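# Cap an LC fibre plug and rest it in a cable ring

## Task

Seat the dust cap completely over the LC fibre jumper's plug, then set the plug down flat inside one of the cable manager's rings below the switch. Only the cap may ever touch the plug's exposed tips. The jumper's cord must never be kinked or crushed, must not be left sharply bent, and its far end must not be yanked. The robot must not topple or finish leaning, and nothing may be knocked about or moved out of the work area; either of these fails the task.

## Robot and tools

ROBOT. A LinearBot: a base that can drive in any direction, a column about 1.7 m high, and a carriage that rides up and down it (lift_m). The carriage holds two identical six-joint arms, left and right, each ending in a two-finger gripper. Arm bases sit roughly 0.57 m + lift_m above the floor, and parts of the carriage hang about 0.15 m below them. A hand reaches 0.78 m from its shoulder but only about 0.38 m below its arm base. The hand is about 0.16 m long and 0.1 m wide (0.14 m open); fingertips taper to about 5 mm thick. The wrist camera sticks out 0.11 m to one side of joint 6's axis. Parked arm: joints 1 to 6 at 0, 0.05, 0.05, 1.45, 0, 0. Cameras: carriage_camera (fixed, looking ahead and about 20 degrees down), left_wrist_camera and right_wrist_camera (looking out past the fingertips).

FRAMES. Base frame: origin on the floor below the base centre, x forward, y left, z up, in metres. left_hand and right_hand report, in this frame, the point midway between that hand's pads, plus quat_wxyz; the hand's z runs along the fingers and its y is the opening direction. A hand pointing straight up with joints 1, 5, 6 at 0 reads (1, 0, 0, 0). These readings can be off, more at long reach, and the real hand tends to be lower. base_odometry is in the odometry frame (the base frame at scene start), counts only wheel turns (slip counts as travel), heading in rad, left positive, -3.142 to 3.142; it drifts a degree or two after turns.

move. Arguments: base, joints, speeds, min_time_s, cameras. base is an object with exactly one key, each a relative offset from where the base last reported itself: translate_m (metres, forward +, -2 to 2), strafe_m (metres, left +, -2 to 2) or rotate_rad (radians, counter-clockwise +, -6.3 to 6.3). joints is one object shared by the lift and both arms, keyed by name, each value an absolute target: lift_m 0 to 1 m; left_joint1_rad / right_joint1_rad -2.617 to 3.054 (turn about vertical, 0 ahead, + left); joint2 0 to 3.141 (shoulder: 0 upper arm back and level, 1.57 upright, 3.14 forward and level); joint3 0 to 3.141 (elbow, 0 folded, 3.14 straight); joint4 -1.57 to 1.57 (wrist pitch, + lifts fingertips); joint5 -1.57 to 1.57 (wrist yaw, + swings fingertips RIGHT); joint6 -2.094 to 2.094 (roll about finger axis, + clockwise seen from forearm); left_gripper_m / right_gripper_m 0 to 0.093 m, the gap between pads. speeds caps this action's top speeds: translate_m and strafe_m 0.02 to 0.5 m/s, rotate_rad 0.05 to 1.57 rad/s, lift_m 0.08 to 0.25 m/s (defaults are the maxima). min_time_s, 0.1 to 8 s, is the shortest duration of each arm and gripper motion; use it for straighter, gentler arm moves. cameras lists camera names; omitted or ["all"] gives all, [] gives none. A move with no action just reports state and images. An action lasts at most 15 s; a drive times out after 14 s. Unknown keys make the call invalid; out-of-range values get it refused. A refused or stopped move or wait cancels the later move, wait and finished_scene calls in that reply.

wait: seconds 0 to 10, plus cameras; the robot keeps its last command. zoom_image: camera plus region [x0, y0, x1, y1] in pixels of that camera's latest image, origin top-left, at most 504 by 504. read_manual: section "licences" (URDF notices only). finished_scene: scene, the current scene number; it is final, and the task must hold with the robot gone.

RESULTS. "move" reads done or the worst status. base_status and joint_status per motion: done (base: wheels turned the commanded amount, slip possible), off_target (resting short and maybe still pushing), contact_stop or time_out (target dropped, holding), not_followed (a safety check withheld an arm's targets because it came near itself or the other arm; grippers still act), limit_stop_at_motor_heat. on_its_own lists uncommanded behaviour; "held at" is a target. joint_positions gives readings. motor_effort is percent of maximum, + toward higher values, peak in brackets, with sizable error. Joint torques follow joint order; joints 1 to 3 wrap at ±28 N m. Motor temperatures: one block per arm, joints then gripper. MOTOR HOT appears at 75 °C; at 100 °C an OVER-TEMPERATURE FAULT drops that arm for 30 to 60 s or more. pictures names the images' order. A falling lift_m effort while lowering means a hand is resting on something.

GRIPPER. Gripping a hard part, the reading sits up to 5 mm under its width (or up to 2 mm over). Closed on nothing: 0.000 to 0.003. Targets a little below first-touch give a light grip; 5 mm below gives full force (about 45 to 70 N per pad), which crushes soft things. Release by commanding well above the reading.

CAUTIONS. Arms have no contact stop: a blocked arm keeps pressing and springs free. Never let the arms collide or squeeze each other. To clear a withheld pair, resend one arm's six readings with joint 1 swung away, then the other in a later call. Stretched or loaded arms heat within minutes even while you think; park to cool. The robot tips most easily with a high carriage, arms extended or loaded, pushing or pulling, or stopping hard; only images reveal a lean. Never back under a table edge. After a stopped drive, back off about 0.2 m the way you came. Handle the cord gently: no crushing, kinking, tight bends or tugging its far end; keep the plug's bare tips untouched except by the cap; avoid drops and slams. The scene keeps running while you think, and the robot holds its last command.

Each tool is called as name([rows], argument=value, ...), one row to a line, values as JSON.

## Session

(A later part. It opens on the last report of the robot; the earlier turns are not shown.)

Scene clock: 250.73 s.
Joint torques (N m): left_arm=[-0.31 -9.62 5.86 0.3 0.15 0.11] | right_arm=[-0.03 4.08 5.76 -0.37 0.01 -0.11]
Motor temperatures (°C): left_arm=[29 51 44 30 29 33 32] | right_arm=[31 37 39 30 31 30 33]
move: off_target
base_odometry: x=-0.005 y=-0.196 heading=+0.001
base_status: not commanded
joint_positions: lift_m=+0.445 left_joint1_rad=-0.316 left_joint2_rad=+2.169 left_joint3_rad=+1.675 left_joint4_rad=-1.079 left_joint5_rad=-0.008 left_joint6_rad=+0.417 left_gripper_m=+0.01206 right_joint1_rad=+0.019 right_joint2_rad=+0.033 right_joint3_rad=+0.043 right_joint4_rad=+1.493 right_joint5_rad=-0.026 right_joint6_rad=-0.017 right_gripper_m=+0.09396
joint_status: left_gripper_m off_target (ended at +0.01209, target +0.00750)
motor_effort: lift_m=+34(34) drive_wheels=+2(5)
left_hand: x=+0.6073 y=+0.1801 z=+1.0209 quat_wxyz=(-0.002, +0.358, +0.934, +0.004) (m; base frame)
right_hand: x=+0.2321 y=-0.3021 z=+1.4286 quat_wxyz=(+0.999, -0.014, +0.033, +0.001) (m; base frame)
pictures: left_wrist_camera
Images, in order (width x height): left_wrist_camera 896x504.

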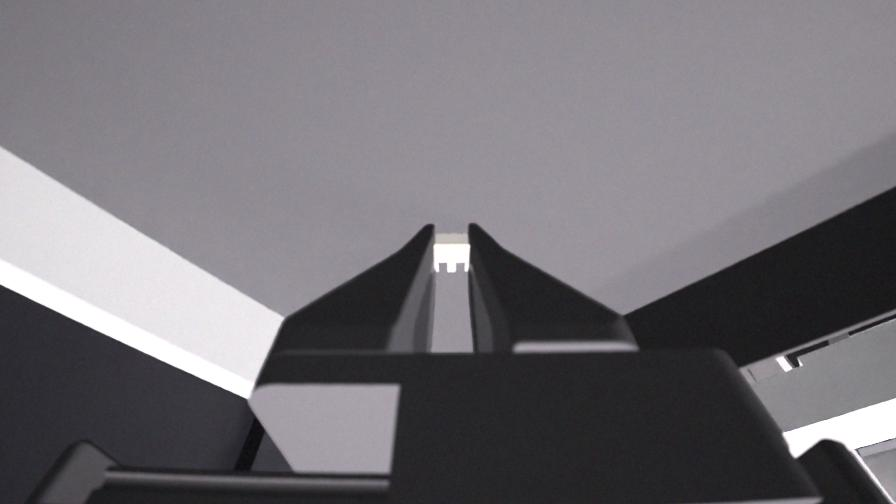

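move(joints={"lift_m": 0.462}, speeds={"lift_m": 0.08}, cameras=["left_wrist_camera"])

move(joints={"left_joint6_rad": -2.04}, min_time_s=4, cameras=["left_wrist_camera", "carriage_camera"])

Scene clock: 257.13 s.
Joint torques (N m): left_arm=[-0.32 -9.92 5.89 0.29 0.15 0.1] | right_arm=[-0.05 4.1 5.76 -0.37 0.02 -0.11]
Motor temperatures (°C): left_arm=[29 51 44 30 29 33 33] | right_arm=[31 37 39 30 31 30 33]
move: done
base_odometry: x=-0.005 y=-0.196 heading=+0.001
base_status: not commanded
joint_positions: lift_m=+0.462 left_joint1_rad=-0.316 left_joint2_rad=+2.173 left_joint3_rad=+1.675 left_joint4_rad=-1.079 left_joint5_rad=-0.008 left_joint6_rad=+0.417 left_gripper_m=+0.01206 right_joint1_rad=+0.019 right_joint2_rad=+0.033 right_joint3_rad=+0.043 right_joint4_rad=+1.493 right_joint5_rad=-0.026 right_joint6_rad=-0.017 right_gripper_m=+0.09396
joint_status: all done
motor_effort: lift_m=+35(43) drive_wheels=+5(5)
left_hand: x=+0.6070 y=+0.1802 z=+1.0368 quat_wxyz=(-0.004, +0.358, +0.934, +0.004) (m; base frame)
right_hand: x=+0.2321 y=-0.3021 z=+1.4460 quat_wxyz=(+0.999, -0.014, +0.033, +0.001) (m; base frame)
pictures: left_wrist_camera
Images, in order (width x height): left_wrist_camera 896x504.

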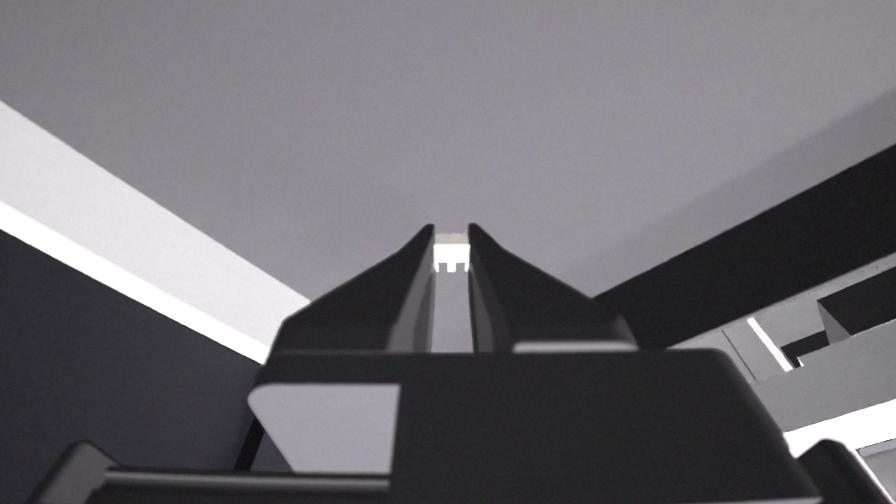

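Scene clock: 261.43 s.
Joint torques (N m): left_arm=[-0.36 -9.84 5.7 0.14 0.07 -0.09] | right_arm=[-0.03 4.07 5.75 -0.37 0.01 -0.11]
Motor temperatures (°C): left_arm=[29 51 44 30 29 33 33] | right_arm=[31 37 39 30 31 30 33]
move: done
base_odometry: x=-0.005 y=-0.196 heading=+0.001
base_status: not commanded
joint_positions: lift_m=+0.462 left_joint1_rad=-0.316 left_joint2_rad=+2.173 left_joint3_rad=+1.675 left_joint4_rad=-1.079 left_joint5_rad=-0.008 left_joint6_rad=-2.028 left_gripper_m=+0.01206 right_joint1_rad=+0.019 right_joint2_rad=+0.033 right_joint3_rad=+0.043 right_joint4_rad=+1.493 right_joint5_rad=-0.026 right_joint6_rad=-0.017 right_gripper_m=+0.09396
joint_status: all done
motor_effort: lift_m=+35(35) drive_wheels=+4(5)
left_hand: x=+0.6070 y=+0.1802 z=+1.0368 quat_wxyz=(+0.003, -0.755, +0.656, +0.005) (m; base frame)
right_hand: x=+0.2321 y=-0.3021 z=+1.4460 quat_wxyz=(+0.999, -0.014, +0.033, +0.001) (m; base frame)
pictures: carriage_camera, left_wrist_camera
Images, in order (width x height): carriage_camera 896x504, left_wrist_camera 896x504.

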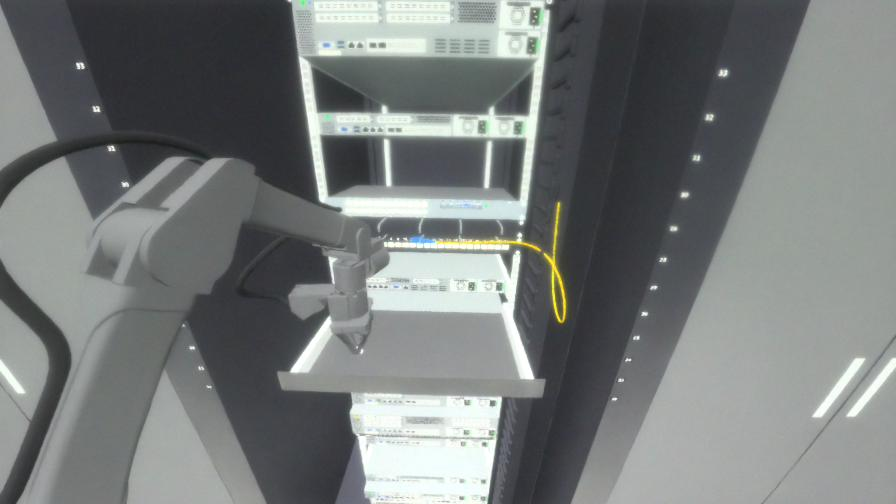

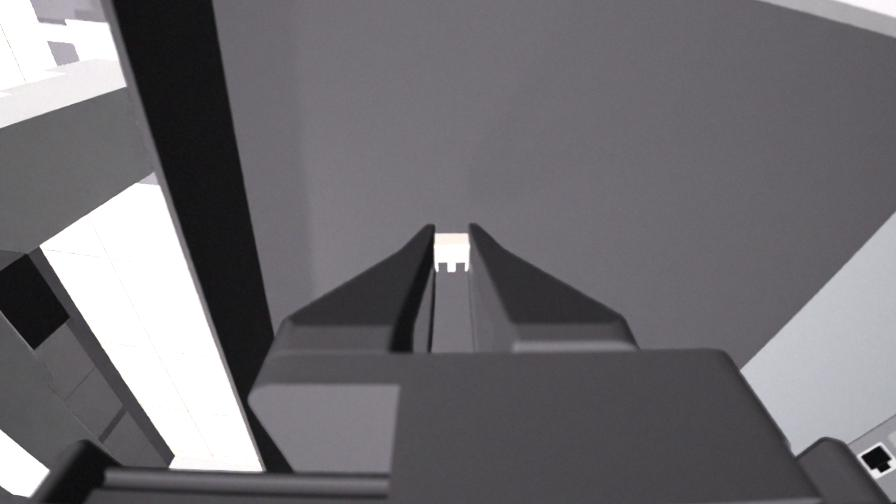

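move(joints={"lift_m": 0.4467}, speeds={"lift_m": 0.08}, cameras=["left_wrist_camera"])

zoom_image(camera="left_wrist_camera", region=[388, 160, 508, 280])

Scene clock: 268.03 s.
Joint torques (N m): left_arm=[-0.35 -9.91 5.75 0.13 0.06 -0.09] | right_arm=[-0.05 4.11 5.75 -0.37 0.01 -0.11]
Motor temperatures (°C): left_arm=[29 51 44 30 29 33 33] | right_arm=[31 37 39 30 31 30 33]
move: done
base_odometry: x=-0.005 y=-0.196 heading=+0.001
base_status: not commanded
joint_positions: lift_m=+0.447 left_joint1_rad=-0.316 left_joint2_rad=+2.174 left_joint3_rad=+1.675 left_joint4_rad=-1.077 left_joint5_rad=-0.008 left_joint6_rad=-2.030 left_gripper_m=+0.01206 right_joint1_rad=+0.019 right_joint2_rad=+0.033 right_joint3_rad=+0.043 right_joint4_rad=+1.493 right_joint5_rad=-0.026 right_joint6_rad=-0.017 right_gripper_m=+0.09396
joint_status: all done
motor_effort: lift_m=+34(35) drive_wheels=-1(3)
left_hand: x=+0.6073 y=+0.1800 z=+1.0213 quat_wxyz=(+0.003, -0.756, +0.655, +0.004) (m; base frame)
right_hand: x=+0.2320 y=-0.3021 z=+1.4308 quat_wxyz=(+0.999, -0.014, +0.033, +0.001) (m; base frame)
pictures: left_wrist_camera
Images, in order (width x height): left_wrist_camera 896x504.

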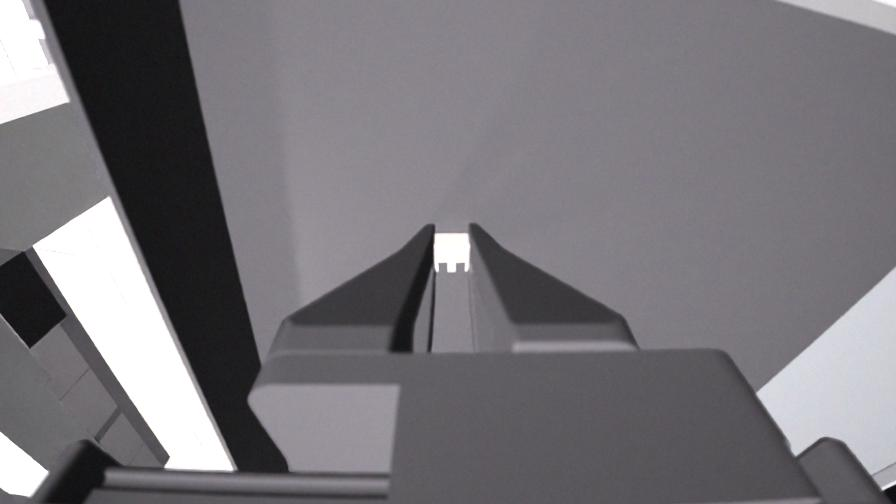

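Scaled by 4.200 from the camera's 896x504 image, which has a finer 1280x720 frame.

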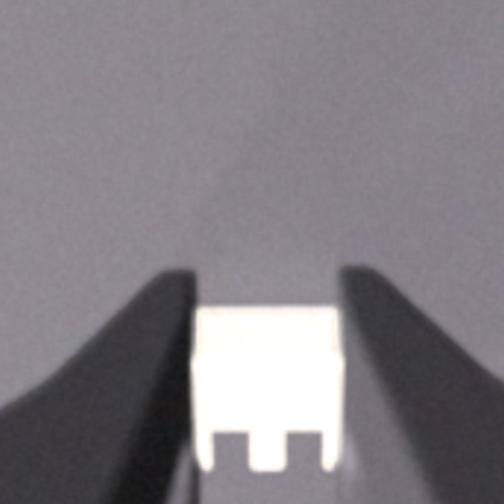

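move(joints={"left_gripper_m": 0.03}, min_time_s=3, cameras=[])

move(joints={"lift_m": 0.475}, speeds={"lift_m": 0.08}, cameras=["left_wrist_camera"])

move(joints={"left_joint6_rad": 1.125}, min_time_s=4, cameras=["left_wrist_camera"])

zoom_image(camera="left_wrist_camera", region=[388, 120, 508, 240])

Scene clock: 281.17 s.
Joint torques (N m): left_arm=[-0.31 -9.89 5.74 0.13 0.06 -0.08] | right_arm=[-0.05 4.07 5.75 -0.37 0.01 -0.11]
Motor temperatures (°C): left_arm=[29 52 44 30 29 33 33] | right_arm=[31 37 39 30 31 30 33]
move: done
base_odometry: x=-0.005 y=-0.196 heading=+0.001
base_status: not commanded
joint_positions: lift_m=+0.447 left_joint1_rad=-0.316 left_joint2_rad=+2.174 left_joint3_rad=+1.675 left_joint4_rad=-1.077 left_joint5_rad=-0.008 left_joint6_rad=-2.030 left_gripper_m=+0.02988 right_joint1_rad=+0.019 right_joint2_rad=+0.033 right_joint3_rad=+0.043 right_joint4_rad=+1.493 right_joint5_rad=-0.026 right_joint6_rad=-0.017 right_gripper_m=+0.09396
joint_status: all done
motor_effort: lift_m=+34(34) drive_wheels=+4(5)
left_hand: x=+0.6073 y=+0.1800 z=+1.0213 quat_wxyz=(+0.003, -0.756, +0.655, +0.004) (m; base frame)
right_hand: x=+0.2320 y=-0.3021 z=+1.4308 quat_wxyz=(+0.999, -0.014, +0.033, +0.001) (m; base frame)
pictures: none
No camera images: "cameras" was empty.

Scene clock: 281.90 s.
Joint torques (N m): left_arm=[-0.35 -10.06 5.81 0.12 0.06 -0.09] | right_arm=[-0.03 4.03 5.83 -0.38 0.02 -0.11]
Motor temperatures (°C): left_arm=[29 52 44 30 29 33 33] | right_arm=[31 37 39 30 31 30 33]
move: done
base_odometry: x=-0.005 y=-0.196 heading=+0.001
base_status: not commanded
joint_positions: lift_m=+0.475 left_joint1_rad=-0.316 left_joint2_rad=+2.175 left_joint3_rad=+1.673 left_joint4_rad=-1.077 left_joint5_rad=-0.008 left_joint6_rad=-2.030 left_gripper_m=+0.02989 right_joint1_rad=+0.019 right_joint2_rad=+0.033 right_joint3_rad=+0.043 right_joint4_rad=+1.493 right_joint5_rad=-0.026 right_joint6_rad=-0.017 right_gripper_m=+0.09396
joint_status: all done
motor_effort: lift_m=+35(42) drive_wheels=-2(5)
left_hand: x=+0.6069 y=+0.1801 z=+1.0486 quat_wxyz=(+0.002, -0.756, +0.655, +0.005) (m; base frame)
right_hand: x=+0.2320 y=-0.3021 z=+1.4590 quat_wxyz=(+0.999, -0.014, +0.033, +0.001) (m; base frame)
pictures: left_wrist_camera
Images, in order (width x height): left_wrist_camera 896x504.

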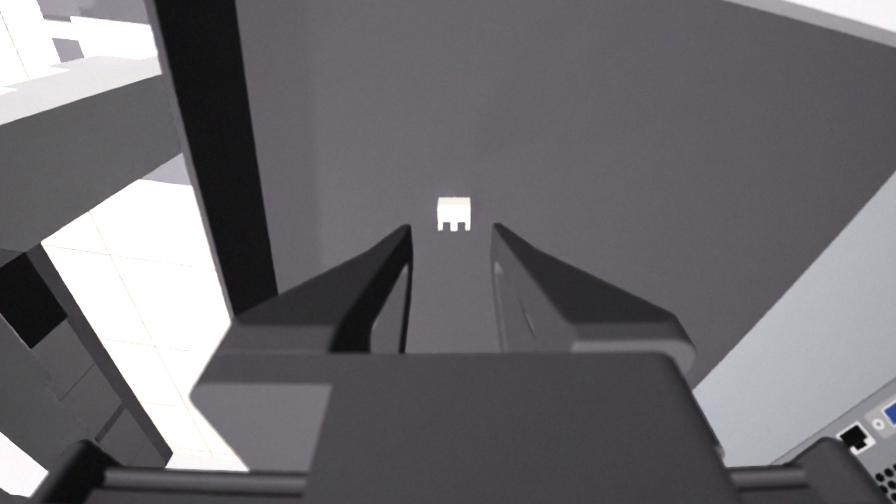

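Scene clock: 286.27 s.
Joint torques (N m): left_arm=[-0.32 -10.06 5.93 0.21 0.19 0.11] | right_arm=[-0.03 4.07 5.76 -0.37 0.01 -0.11]
Motor temperatures (°C): left_arm=[29 52 44 30 29 33 33] | right_arm=[31 37 39 30 31 30 33]
move: done
base_odometry: x=-0.005 y=-0.196 heading=+0.001
base_status: not commanded
joint_positions: lift_m=+0.475 left_joint1_rad=-0.316 left_joint2_rad=+2.175 left_joint3_rad=+1.673 left_joint4_rad=-1.077 left_joint5_rad=-0.008 left_joint6_rad=+1.113 left_gripper_m=+0.02989 right_joint1_rad=+0.019 right_joint2_rad=+0.033 right_joint3_rad=+0.043 right_joint4_rad=+1.493 right_joint5_rad=-0.026 right_joint6_rad=-0.017 right_gripper_m=+0.09396
joint_status: all done
motor_effort: lift_m=+35(35) drive_wheels=+2(6)
left_hand: x=+0.6069 y=+0.1801 z=+1.0486 quat_wxyz=(-0.005, +0.655, +0.755, +0.002) (m; base frame)
right_hand: x=+0.2320 y=-0.3021 z=+1.4590 quat_wxyz=(+0.999, -0.014, +0.033, +0.001) (m; base frame)
pictures: left_wrist_camera
Images, in order (width x height): left_wrist_camera 896x504.

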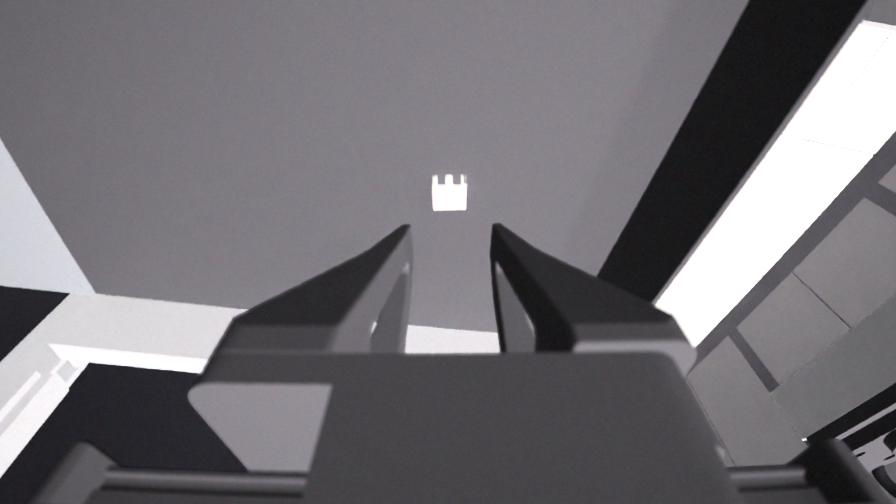

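Scaled by 4.200 from the camera's 896x504 image, which has a finer 1280x720 frame.

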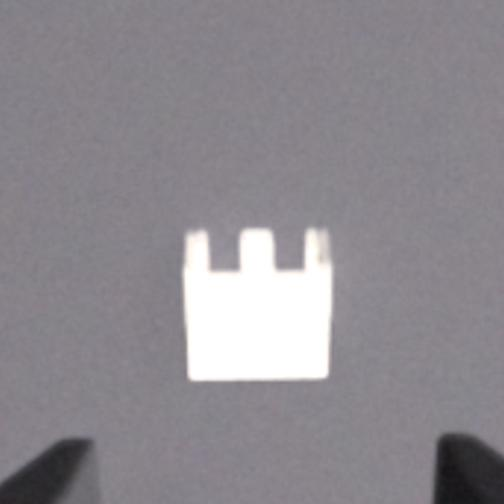

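move(base={"strafe_m": -0.0035}, speeds={"strafe_m": 0.02}, cameras=[])

move(joints={"lift_m": 0.447}, speeds={"lift_m": 0.08}, cameras=["left_wrist_camera"])

zoom_image(camera="left_wrist_camera", region=[388, 160, 508, 280])

Scene clock: 298.73 s.
Joint torques (N m): left_arm=[-0.02 -10.07 5.9 0.21 0.19 0.11] | right_arm=[-0.03 4.07 5.76 -0.36 0.01 -0.11]
Motor temperatures (°C): left_arm=[29 53 44 30 29 33 33] | right_arm=[31 37 39 30 31 30 33]
move: done
base_odometry: x=-0.005 y=-0.200 heading=+0.001
base_status: done
joint_positions: lift_m=+0.475 left_joint1_rad=-0.320 left_joint2_rad=+2.175 left_joint3_rad=+1.673 left_joint4_rad=-1.077 left_joint5_rad=-0.008 left_joint6_rad=+1.115 left_gripper_m=+0.02989 right_joint1_rad=+0.019 right_joint2_rad=+0.033 right_joint3_rad=+0.043 right_joint4_rad=+1.493 right_joint5_rad=-0.026 right_joint6_rad=-0.017 right_gripper_m=+0.09396
joint_status: not commanded
motor_effort: lift_m=+35(35) drive_wheels=+1(8)
left_hand: x=+0.6065 y=+0.1788 z=+1.0486 quat_wxyz=(-0.005, +0.657, +0.754, +0.002) (m; base frame)
right_hand: x=+0.2320 y=-0.3021 z=+1.4590 quat_wxyz=(+0.999, -0.014, +0.033, +0.001) (m; base frame)
pictures: none
No camera images: "cameras" was empty.

Scene clock: 299.47 s.
Joint torques (N m): left_arm=[-0.05 -10.04 5.93 0.2 0.19 0.11] | right_arm=[-0.05 4.07 5.78 -0.36 0.01 -0.11]
Motor temperatures (°C): left_arm=[29 53 44 30 29 33 33] | right_arm=[31 37 39 30 31 30 33]
move: done
base_odometry: x=-0.005 y=-0.200 heading=+0.001
base_status: not commanded
joint_positions: lift_m=+0.447 left_joint1_rad=-0.320 left_joint2_rad=+2.175 left_joint3_rad=+1.673 left_joint4_rad=-1.076 left_joint5_rad=-0.008 left_joint6_rad=+1.115 left_gripper_m=+0.02989 right_joint1_rad=+0.019 right_joint2_rad=+0.033 right_joint3_rad=+0.043 right_joint4_rad=+1.493 right_joint5_rad=-0.026 right_joint6_rad=-0.017 right_gripper_m=+0.09396
joint_status: all done
motor_effort: lift_m=+35(35) drive_wheels=+1(4)
left_hand: x=+0.6067 y=+0.1786 z=+1.0205 quat_wxyz=(-0.005, +0.657, +0.754, +0.002) (m; base frame)
right_hand: x=+0.2321 y=-0.3021 z=+1.4311 quat_wxyz=(+0.999, -0.014, +0.033, +0.001) (m; base frame)
pictures: left_wrist_camera
Images, in order (width x height): left_wrist_camera 896x504.

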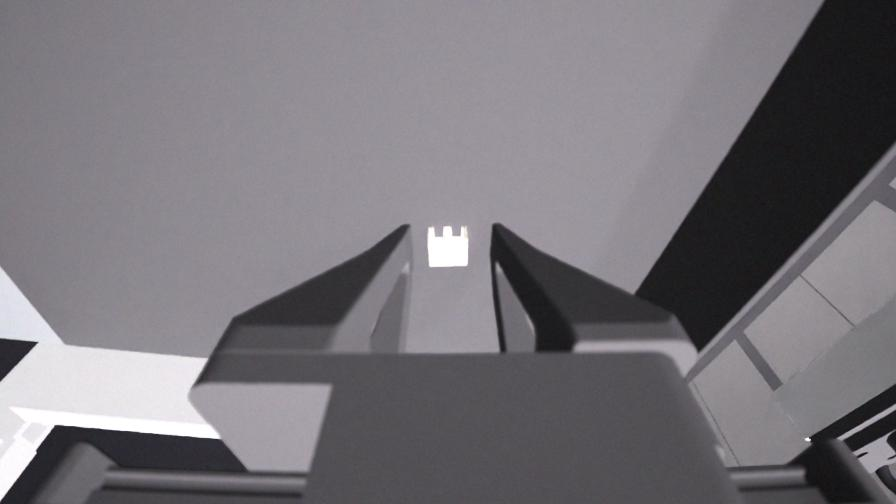

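Scaled by 4.200 from the camera's 896x504 image, which has a finer 1280x720 frame.

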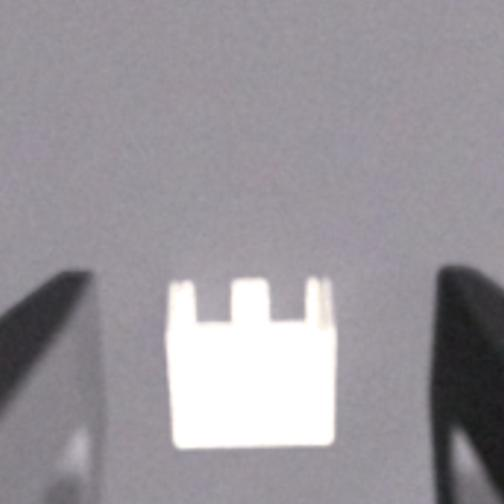

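move(joints={"left_gripper_m": 0.0075}, min_time_s=4, cameras=["left_wrist_camera"])

zoom_image(camera="left_wrist_camera", region=[388, 160, 508, 280])

Scene clock: 307.83 s.
Joint torques (N m): left_arm=[-0.03 -10.09 5.93 0.2 0.19 0.11] | right_arm=[-0.05 4.11 5.75 -0.37 0.01 -0.11]
Motor temperatures (°C): left_arm=[29 53 44 30 29 33 33] | right_arm=[31 37 39 30 31 30 33]
move: off_target
base_odometry: x=-0.005 y=-0.200 heading=+0.001
base_status: not commanded
joint_positions: lift_m=+0.447 left_joint1_rad=-0.320 left_joint2_rad=+2.175 left_joint3_rad=+1.673 left_joint4_rad=-1.076 left_joint5_rad=-0.008 left_joint6_rad=+1.115 left_gripper_m=+0.01237 right_joint1_rad=+0.019 right_joint2_rad=+0.033 right_joint3_rad=+0.043 right_joint4_rad=+1.493 right_joint5_rad=-0.026 right_joint6_rad=-0.017 right_gripper_m=+0.09396
joint_status: left_gripper_m off_target (ended at +0.01238, target +0.00750)
motor_effort: lift_m=+35(35) drive_wheels=+1(4)
left_hand: x=+0.6067 y=+0.1786 z=+1.0205 quat_wxyz=(-0.005, +0.657, +0.754, +0.002) (m; base frame)
right_hand: x=+0.2321 y=-0.3021 z=+1.4311 quat_wxyz=(+0.999, -0.014, +0.033, +0.001) (m; base frame)
pictures: left_wrist_camera
Images, in order (width x height): left_wrist_camera 896x504.

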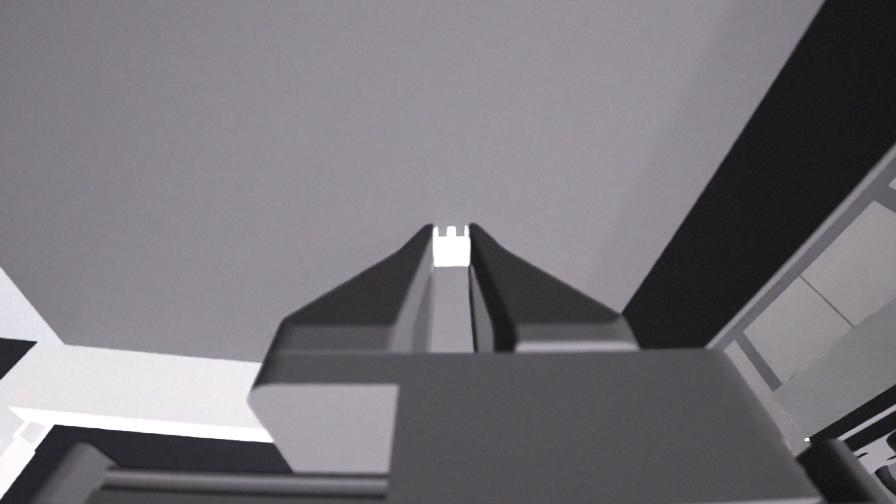

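Scaled by 4.200 from the camera's 896x504 image, which has a finer 1280x720 frame.

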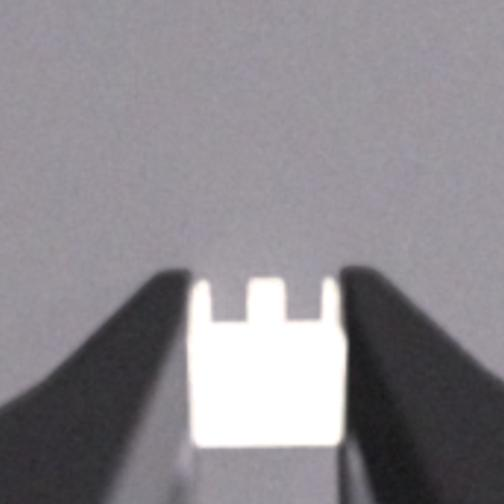

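move(joints={"lift_m": 0.525}, speeds={"lift_m": 0.08}, cameras=["left_wrist_camera"])

zoom_image(camera="left_wrist_camera", region=[388, 160, 508, 280])

move(base={"translate_m": -0.1}, joints={"left_joint1_rad": -0.30, "left_joint2_rad": 1.66, "left_joint3_rad": 1.30, "left_joint4_rad": -1.21, "left_joint5_rad": 0.0, "left_joint6_rad": 1.1}, speeds={"translate_m": 0.05}, min_time_s=4)

Scene clock: 319.03 s.
Joint torques (N m): left_arm=[-0.02 -10.15 6.02 0.19 0.19 0.11] | right_arm=[-0.05 4.1 5.75 -0.37 0.01 -0.11]
Motor temperatures (°C): left_arm=[29 53 44 30 29 33 33] | right_arm=[31 37 39 30 31 30 33]
move: done
base_odometry: x=-0.005 y=-0.200 heading=+0.001
base_status: not commanded
joint_positions: lift_m=+0.525 left_joint1_rad=-0.320 left_joint2_rad=+2.176 left_joint3_rad=+1.672 left_joint4_rad=-1.076 left_joint5_rad=-0.008 left_joint6_rad=+1.115 left_gripper_m=+0.01236 right_joint1_rad=+0.019 right_joint2_rad=+0.033 right_joint3_rad=+0.043 right_joint4_rad=+1.493 right_joint5_rad=-0.026 right_joint6_rad=-0.017 right_gripper_m=+0.09396
joint_status: all done
motor_effort: lift_m=+35(43) drive_wheels=+2(4)
left_hand: x=+0.6063 y=+0.1788 z=+1.0978 quat_wxyz=(-0.006, +0.657, +0.753, +0.002) (m; base frame)
right_hand: x=+0.2321 y=-0.3021 z=+1.5091 quat_wxyz=(+0.999, -0.014, +0.033, +0.001) (m; base frame)
pictures: left_wrist_camera
Images, in order (width x height): left_wrist_camera 896x504.

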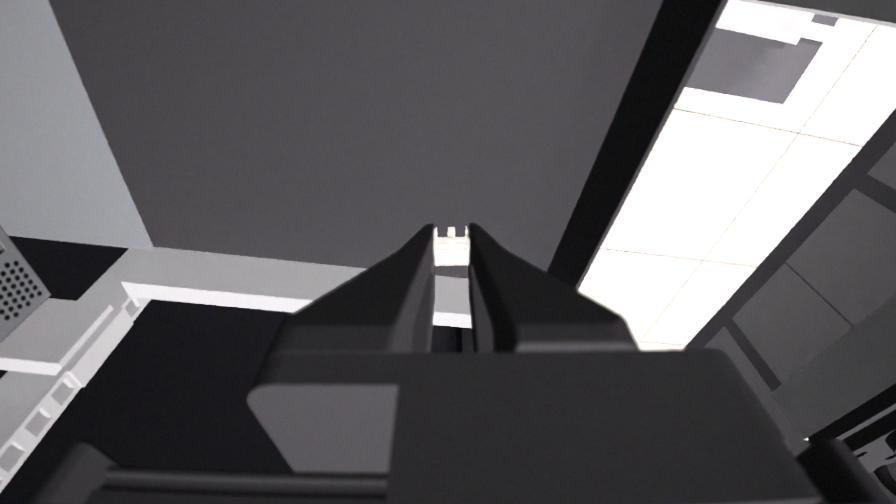

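Scaled by 4.200 from the camera's 896x504 image, which has a finer 1280x720 frame.

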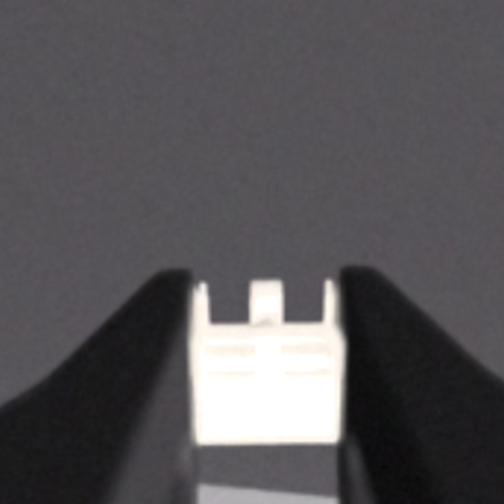

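Scene clock: 323.33 s.
Joint torques (N m): left_arm=[0.72 -9.06 5.63 0.07 0.18 -0.09] | right_arm=[-0.06 4.1 5.76 -0.37 0.02 -0.11]
Motor temperatures (°C): left_arm=[29 53 44 30 29 33 33] | right_arm=[31 37 39 30 31 30 33]
move: done
base_odometry: x=-0.105 y=-0.200 heading=+0.001
base_status: done
joint_positions: lift_m=+0.525 left_joint1_rad=-0.308 left_joint2_rad=+1.690 left_joint3_rad=+1.314 left_joint4_rad=-1.198 left_joint5_rad=-0.008 left_joint6_rad=+1.111 left_gripper_m=+0.01236 right_joint1_rad=+0.019 right_joint2_rad=+0.033 right_joint3_rad=+0.043 right_joint4_rad=+1.493 right_joint5_rad=-0.026 right_joint6_rad=-0.017 right_gripper_m=+0.09396
joint_status: all done
motor_effort: lift_m=+35(35) drive_wheels=-2(8)
left_hand: x=+0.5022 y=+0.2169 z=+1.1746 quat_wxyz=(-0.003, +0.652, +0.759, +0.003) (m; base frame)
right_hand: x=+0.2321 y=-0.3021 z=+1.5091 quat_wxyz=(+0.999, -0.014, +0.033, +0.001) (m; base frame)
pictures: carriage_camera, left_wrist_camera, right_wrist_camera
Images, in order (width x height): carriage_camera 896x504, left_wrist_camera 896x504, right_wrist_camera 896x504.

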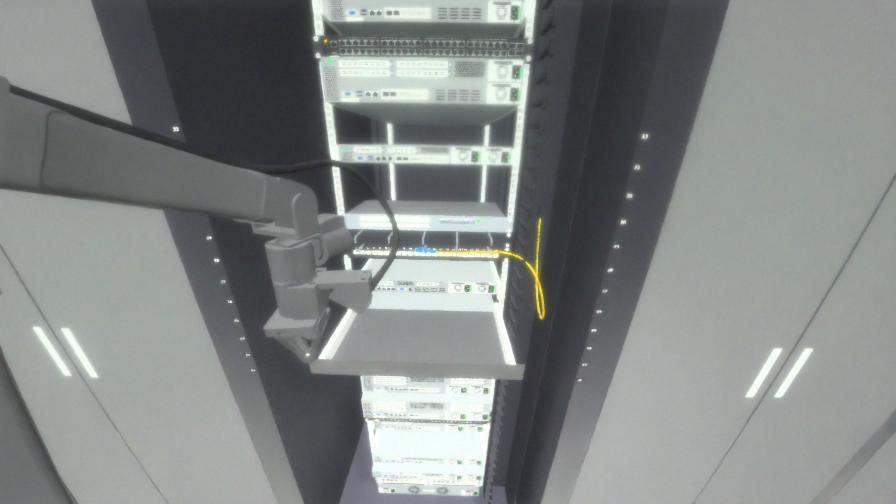

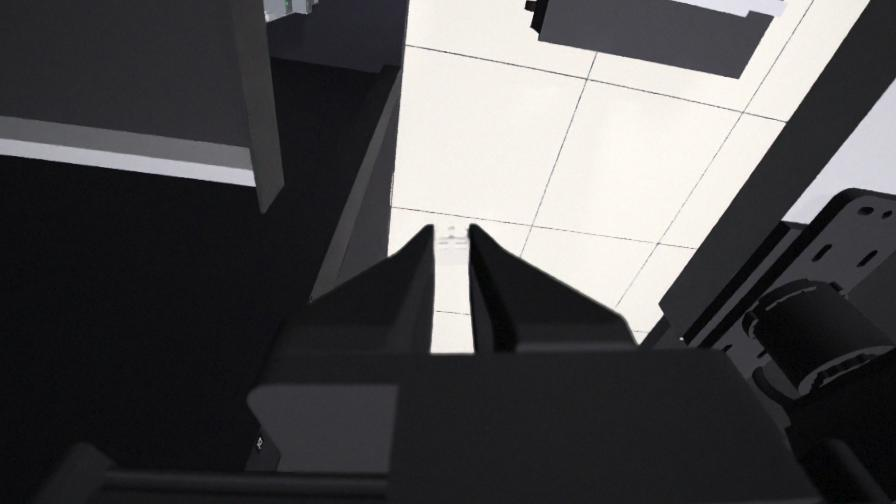

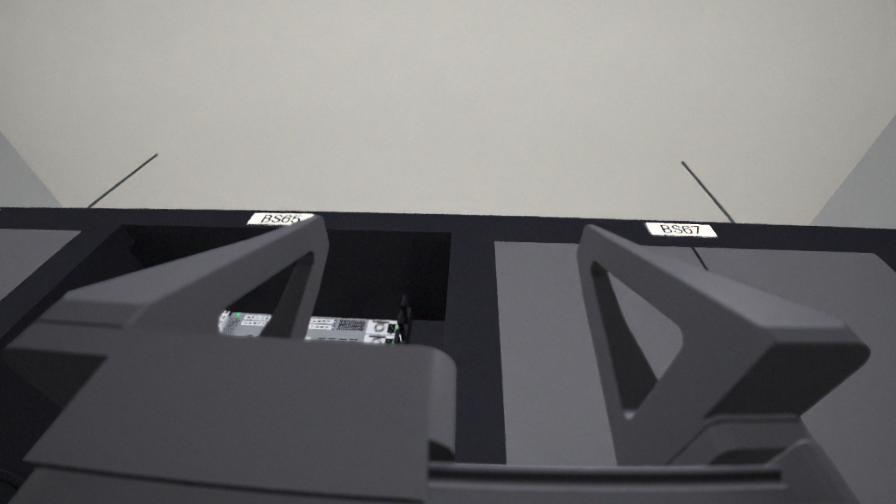

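move(joints={"left_joint6_rad": 0.0, "right_joint1_rad": 0.93, "right_gripper_m": 0.03}, min_time_s=2.5, cameras=[])

move(joints={"right_joint1_rad": 0.938, "right_joint2_rad": 2.124, "right_joint3_rad": 1.204, "right_joint4_rad": 0.945, "right_joint5_rad": 0.945, "right_joint6_rad": -1.571}, min_time_s=6)

Scene clock: 335.57 s.
Joint torques (N m): left_arm=[0.76 -9.1 5.64 0.14 0.12 -0.1] | right_arm=[0.53 4.07 5.75 -0.37 0.01 -0.11]
Motor temperatures (°C): left_arm=[29 52 44 30 29 33 34] | right_arm=[31 37 39 30 31 30 33]
move: done
base_odometry: x=-0.105 y=-0.200 heading=+0.001
base_status: not commanded
joint_positions: lift_m=+0.525 left_joint1_rad=-0.308 left_joint2_rad=+1.690 left_joint3_rad=+1.314 left_joint4_rad=-1.200 left_joint5_rad=-0.008 left_joint6_rad=+0.012 left_gripper_m=+0.01235 right_joint1_rad=+0.924 right_joint2_rad=+0.033 right_joint3_rad=+0.043 right_joint4_rad=+1.493 right_joint5_rad=-0.026 right_joint6_rad=-0.017 right_gripper_m=+0.03013
joint_status: all done
motor_effort: lift_m=+35(35) drive_wheels=+1(5)
left_hand: x=+0.5018 y=+0.2171 z=+1.1746 quat_wxyz=(-0.002, +0.159, +0.987, +0.004) (m; base frame)
right_hand: x=+0.2219 y=-0.2907 z=+1.5091 quat_wxyz=(+0.898, -0.027, +0.024, +0.438) (m; base frame)
pictures: none
No camera images: "cameras" was empty.

Scene clock: 341.87 s.
Joint torques (N m): left_arm=[0.76 -9.13 5.67 0.14 0.13 -0.09] | right_arm=[0.69 -10.48 8.54 2.21 0.1 -0.13]
Motor temperatures (°C): left_arm=[29 52 44 30 29 33 34] | right_arm=[31 37 40 31 31 30 33]
move: done
base_odometry: x=-0.105 y=-0.200 heading=+0.001
base_status: not commanded
joint_positions: lift_m=+0.525 left_joint1_rad=-0.308 left_joint2_rad=+1.690 left_joint3_rad=+1.314 left_joint4_rad=-1.201 left_joint5_rad=-0.008 left_joint6_rad=+0.010 left_gripper_m=+0.01235 right_joint1_rad=+0.931 right_joint2_rad=+2.106 right_joint3_rad=+1.181 right_joint4_rad=+0.961 right_joint5_rad=+0.934 right_joint6_rad=-1.560 right_gripper_m=+0.03013
joint_status: all done
motor_effort: lift_m=+35(35) drive_wheels=+0(5)
left_hand: x=+0.5014 y=+0.2172 z=+1.1746 quat_wxyz=(-0.003, +0.158, +0.987, +0.004) (m; base frame)
right_hand: x=+0.6403 y=+0.0325 z=+1.2660 quat_wxyz=(+0.514, -0.484, +0.505, -0.496) (m; base frame)
pictures: carriage_camera, left_wrist_camera, right_wrist_camera
Images, in order (width x height): carriage_camera 896x504, left_wrist_camera 896x504, right_wrist_camera 896x504.

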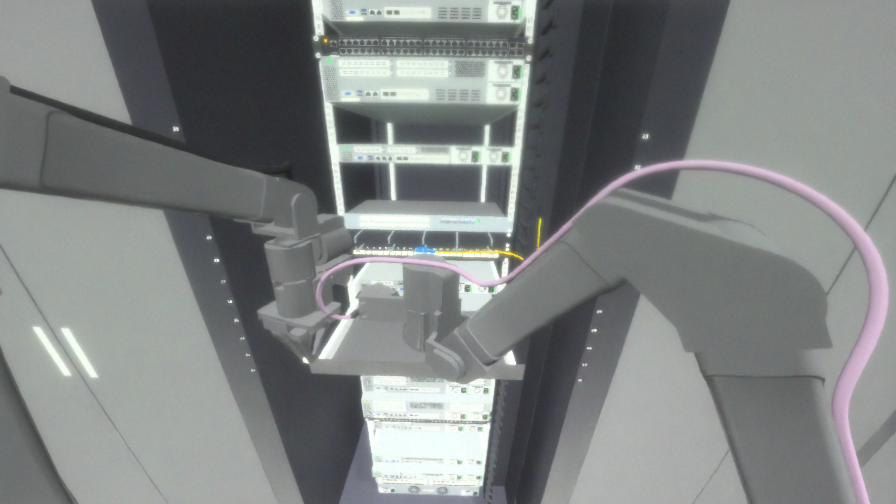

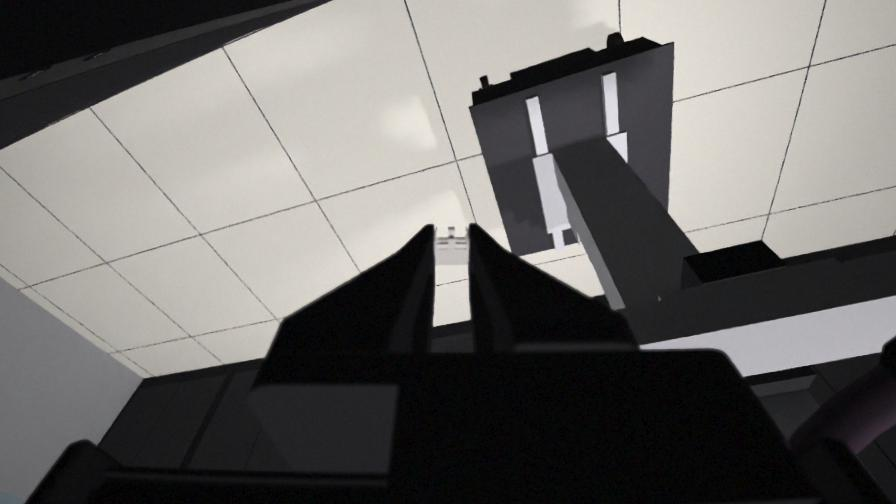

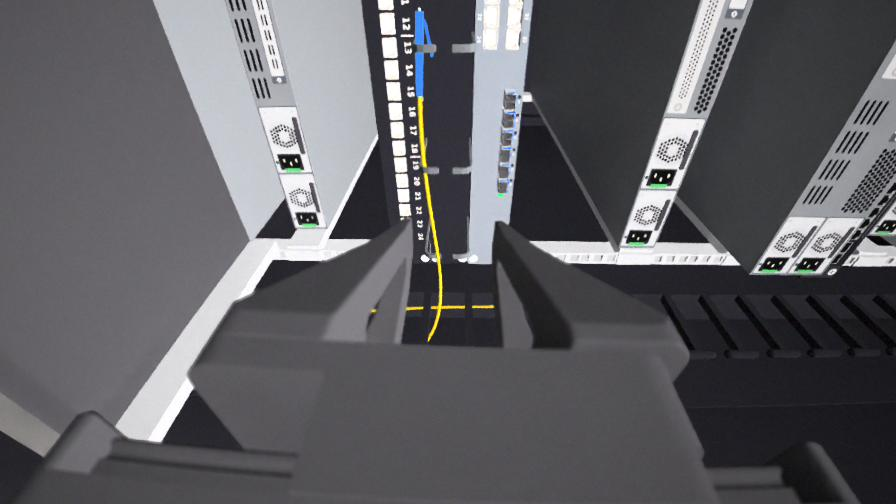

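move(base={"translate_m": 0.06}, joints={"lift_m": 0.507}, speeds={"translate_m": 0.05})

zoom_image(camera="right_wrist_camera", region=[340, 0, 580, 240])

Scene clock: 350.63 s.
Joint torques (N m): left_arm=[0.62 -7.97 6.16 0.2 0.12 -0.08] | right_arm=[0.28 -11.66 7.77 2.32 0.08 -0.12]
Motor temperatures (°C): left_arm=[29 51 44 30 29 33 34] | right_arm=[31 40 41 32 31 30 33]
move: done
base_odometry: x=-0.045 y=-0.200 heading=+0.001
base_status: done
joint_positions: lift_m=+0.507 left_joint1_rad=-0.307 left_joint2_rad=+1.677 left_joint3_rad=+1.309 left_joint4_rad=-1.205 left_joint5_rad=-0.007 left_joint6_rad=+0.010 left_gripper_m=+0.01235 right_joint1_rad=+0.935 right_joint2_rad=+2.118 right_joint3_rad=+1.189 right_joint4_rad=+0.951 right_joint5_rad=+0.937 right_joint6_rad=-1.562 right_gripper_m=+0.03013
joint_status: all done
motor_effort: lift_m=+35(37) drive_wheels=+3(12)
left_hand: x=+0.4992 y=+0.2182 z=+1.1589 quat_wxyz=(-0.001, +0.158, +0.987, +0.004) (m; base frame)
right_hand: x=+0.6403 y=+0.0353 z=+1.2437 quat_wxyz=(+0.509, -0.489, +0.504, -0.497) (m; base frame)
pictures: carriage_camera, left_wrist_camera, right_wrist_camera
Images, in order (width x height): carriage_camera 896x504, left_wrist_camera 896x504, right_wrist_camera 896x504.

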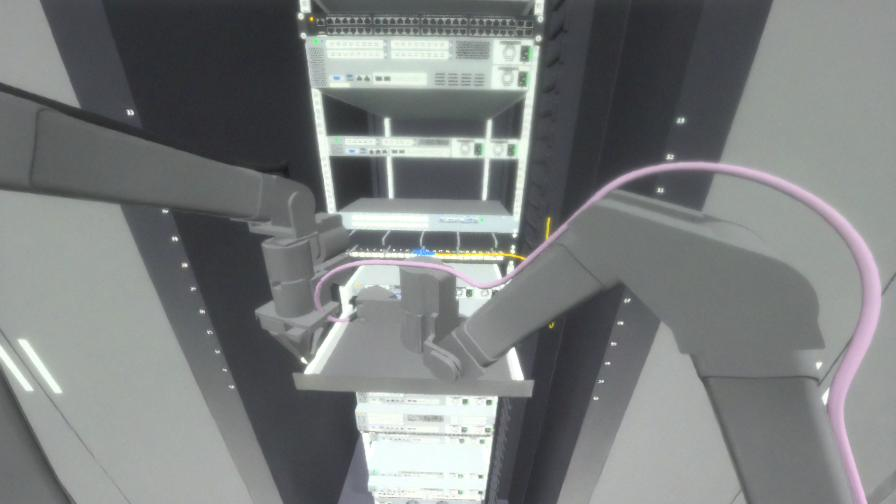

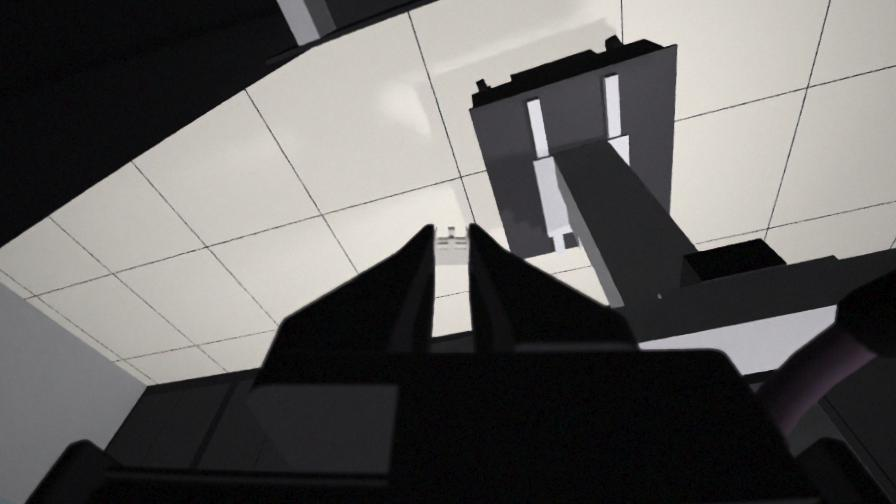

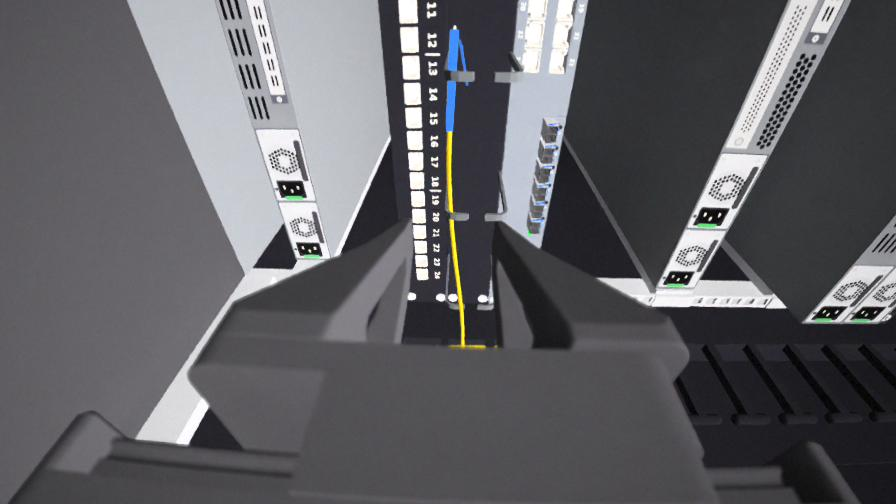

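Scaled by 2.100 from the camera's 896x504 image, which has a finer 1280x720 frame.

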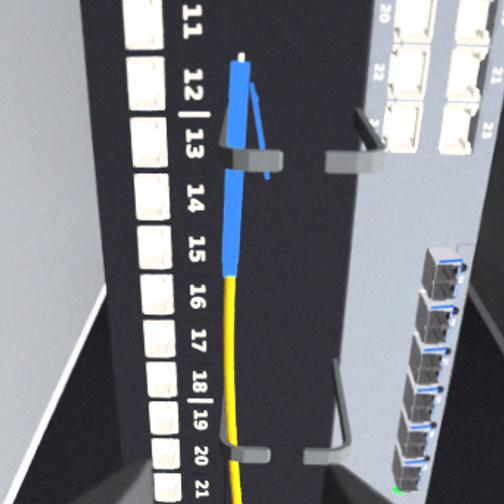

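move(base={"translate_m": 0.0425}, joints={"lift_m": 0.5055}, speeds={"translate_m": 0.04}, cameras=["right_wrist_camera"])

zoom_image(camera="right_wrist_camera", region=[340, 40, 580, 280])

Scene clock: 372.57 s.
Joint torques (N m): left_arm=[0.62 -7.91 6.15 0.22 0.11 -0.09] | right_arm=[0.23 -11.66 7.79 2.3 0.08 -0.12]
Motor temperatures (°C): left_arm=[29 48 45 30 29 33 34] | right_arm=[31 44 42 37 31 30 33]
move: done
base_odometry: x=-0.002 y=-0.200 heading=+0.001
base_status: done
joint_positions: lift_m=+0.506 left_joint1_rad=-0.307 left_joint2_rad=+1.677 left_joint3_rad=+1.309 left_joint4_rad=-1.208 left_joint5_rad=-0.007 left_joint6_rad=+0.010 left_gripper_m=+0.01235 right_joint1_rad=+0.936 right_joint2_rad=+2.118 right_joint3_rad=+1.189 right_joint4_rad=+0.952 right_joint5_rad=+0.938 right_joint6_rad=-1.562 right_gripper_m=+0.03013
joint_status: all done
motor_effort: lift_m=+33(33) drive_wheels=+0(9)
left_hand: x=+0.4987 y=+0.2184 z=+1.1577 quat_wxyz=(-0.002, +0.158, +0.987, +0.004) (m; base frame)
right_hand: x=+0.6398 y=+0.0359 z=+1.2425 quat_wxyz=(+0.510, -0.489, +0.504, -0.497) (m; base frame)
pictures: right_wrist_camera
Images, in order (width x height): right_wrist_camera 896x504.

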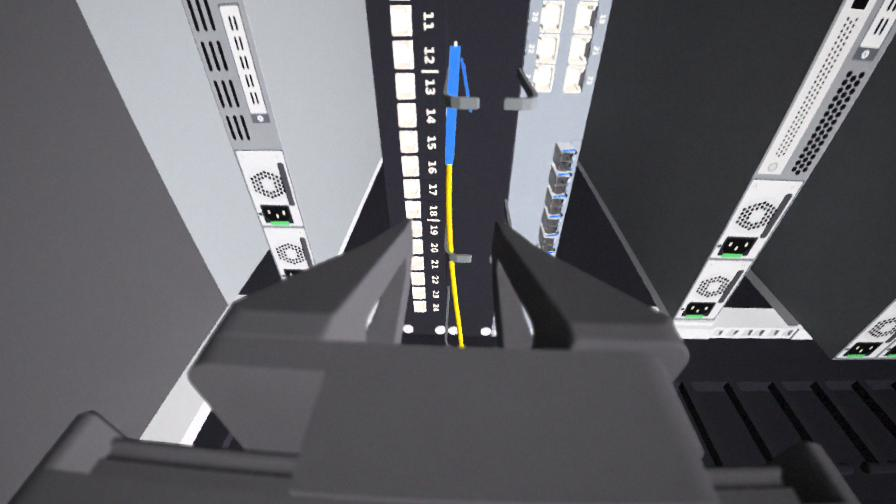

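Scaled by 2.100 from the camera's 896x504 image, which has a finer 1280x720 frame.

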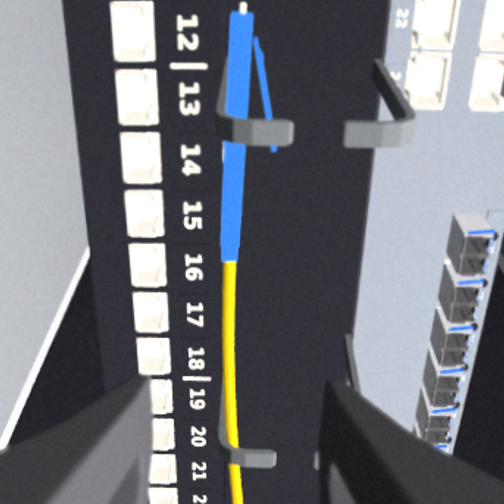

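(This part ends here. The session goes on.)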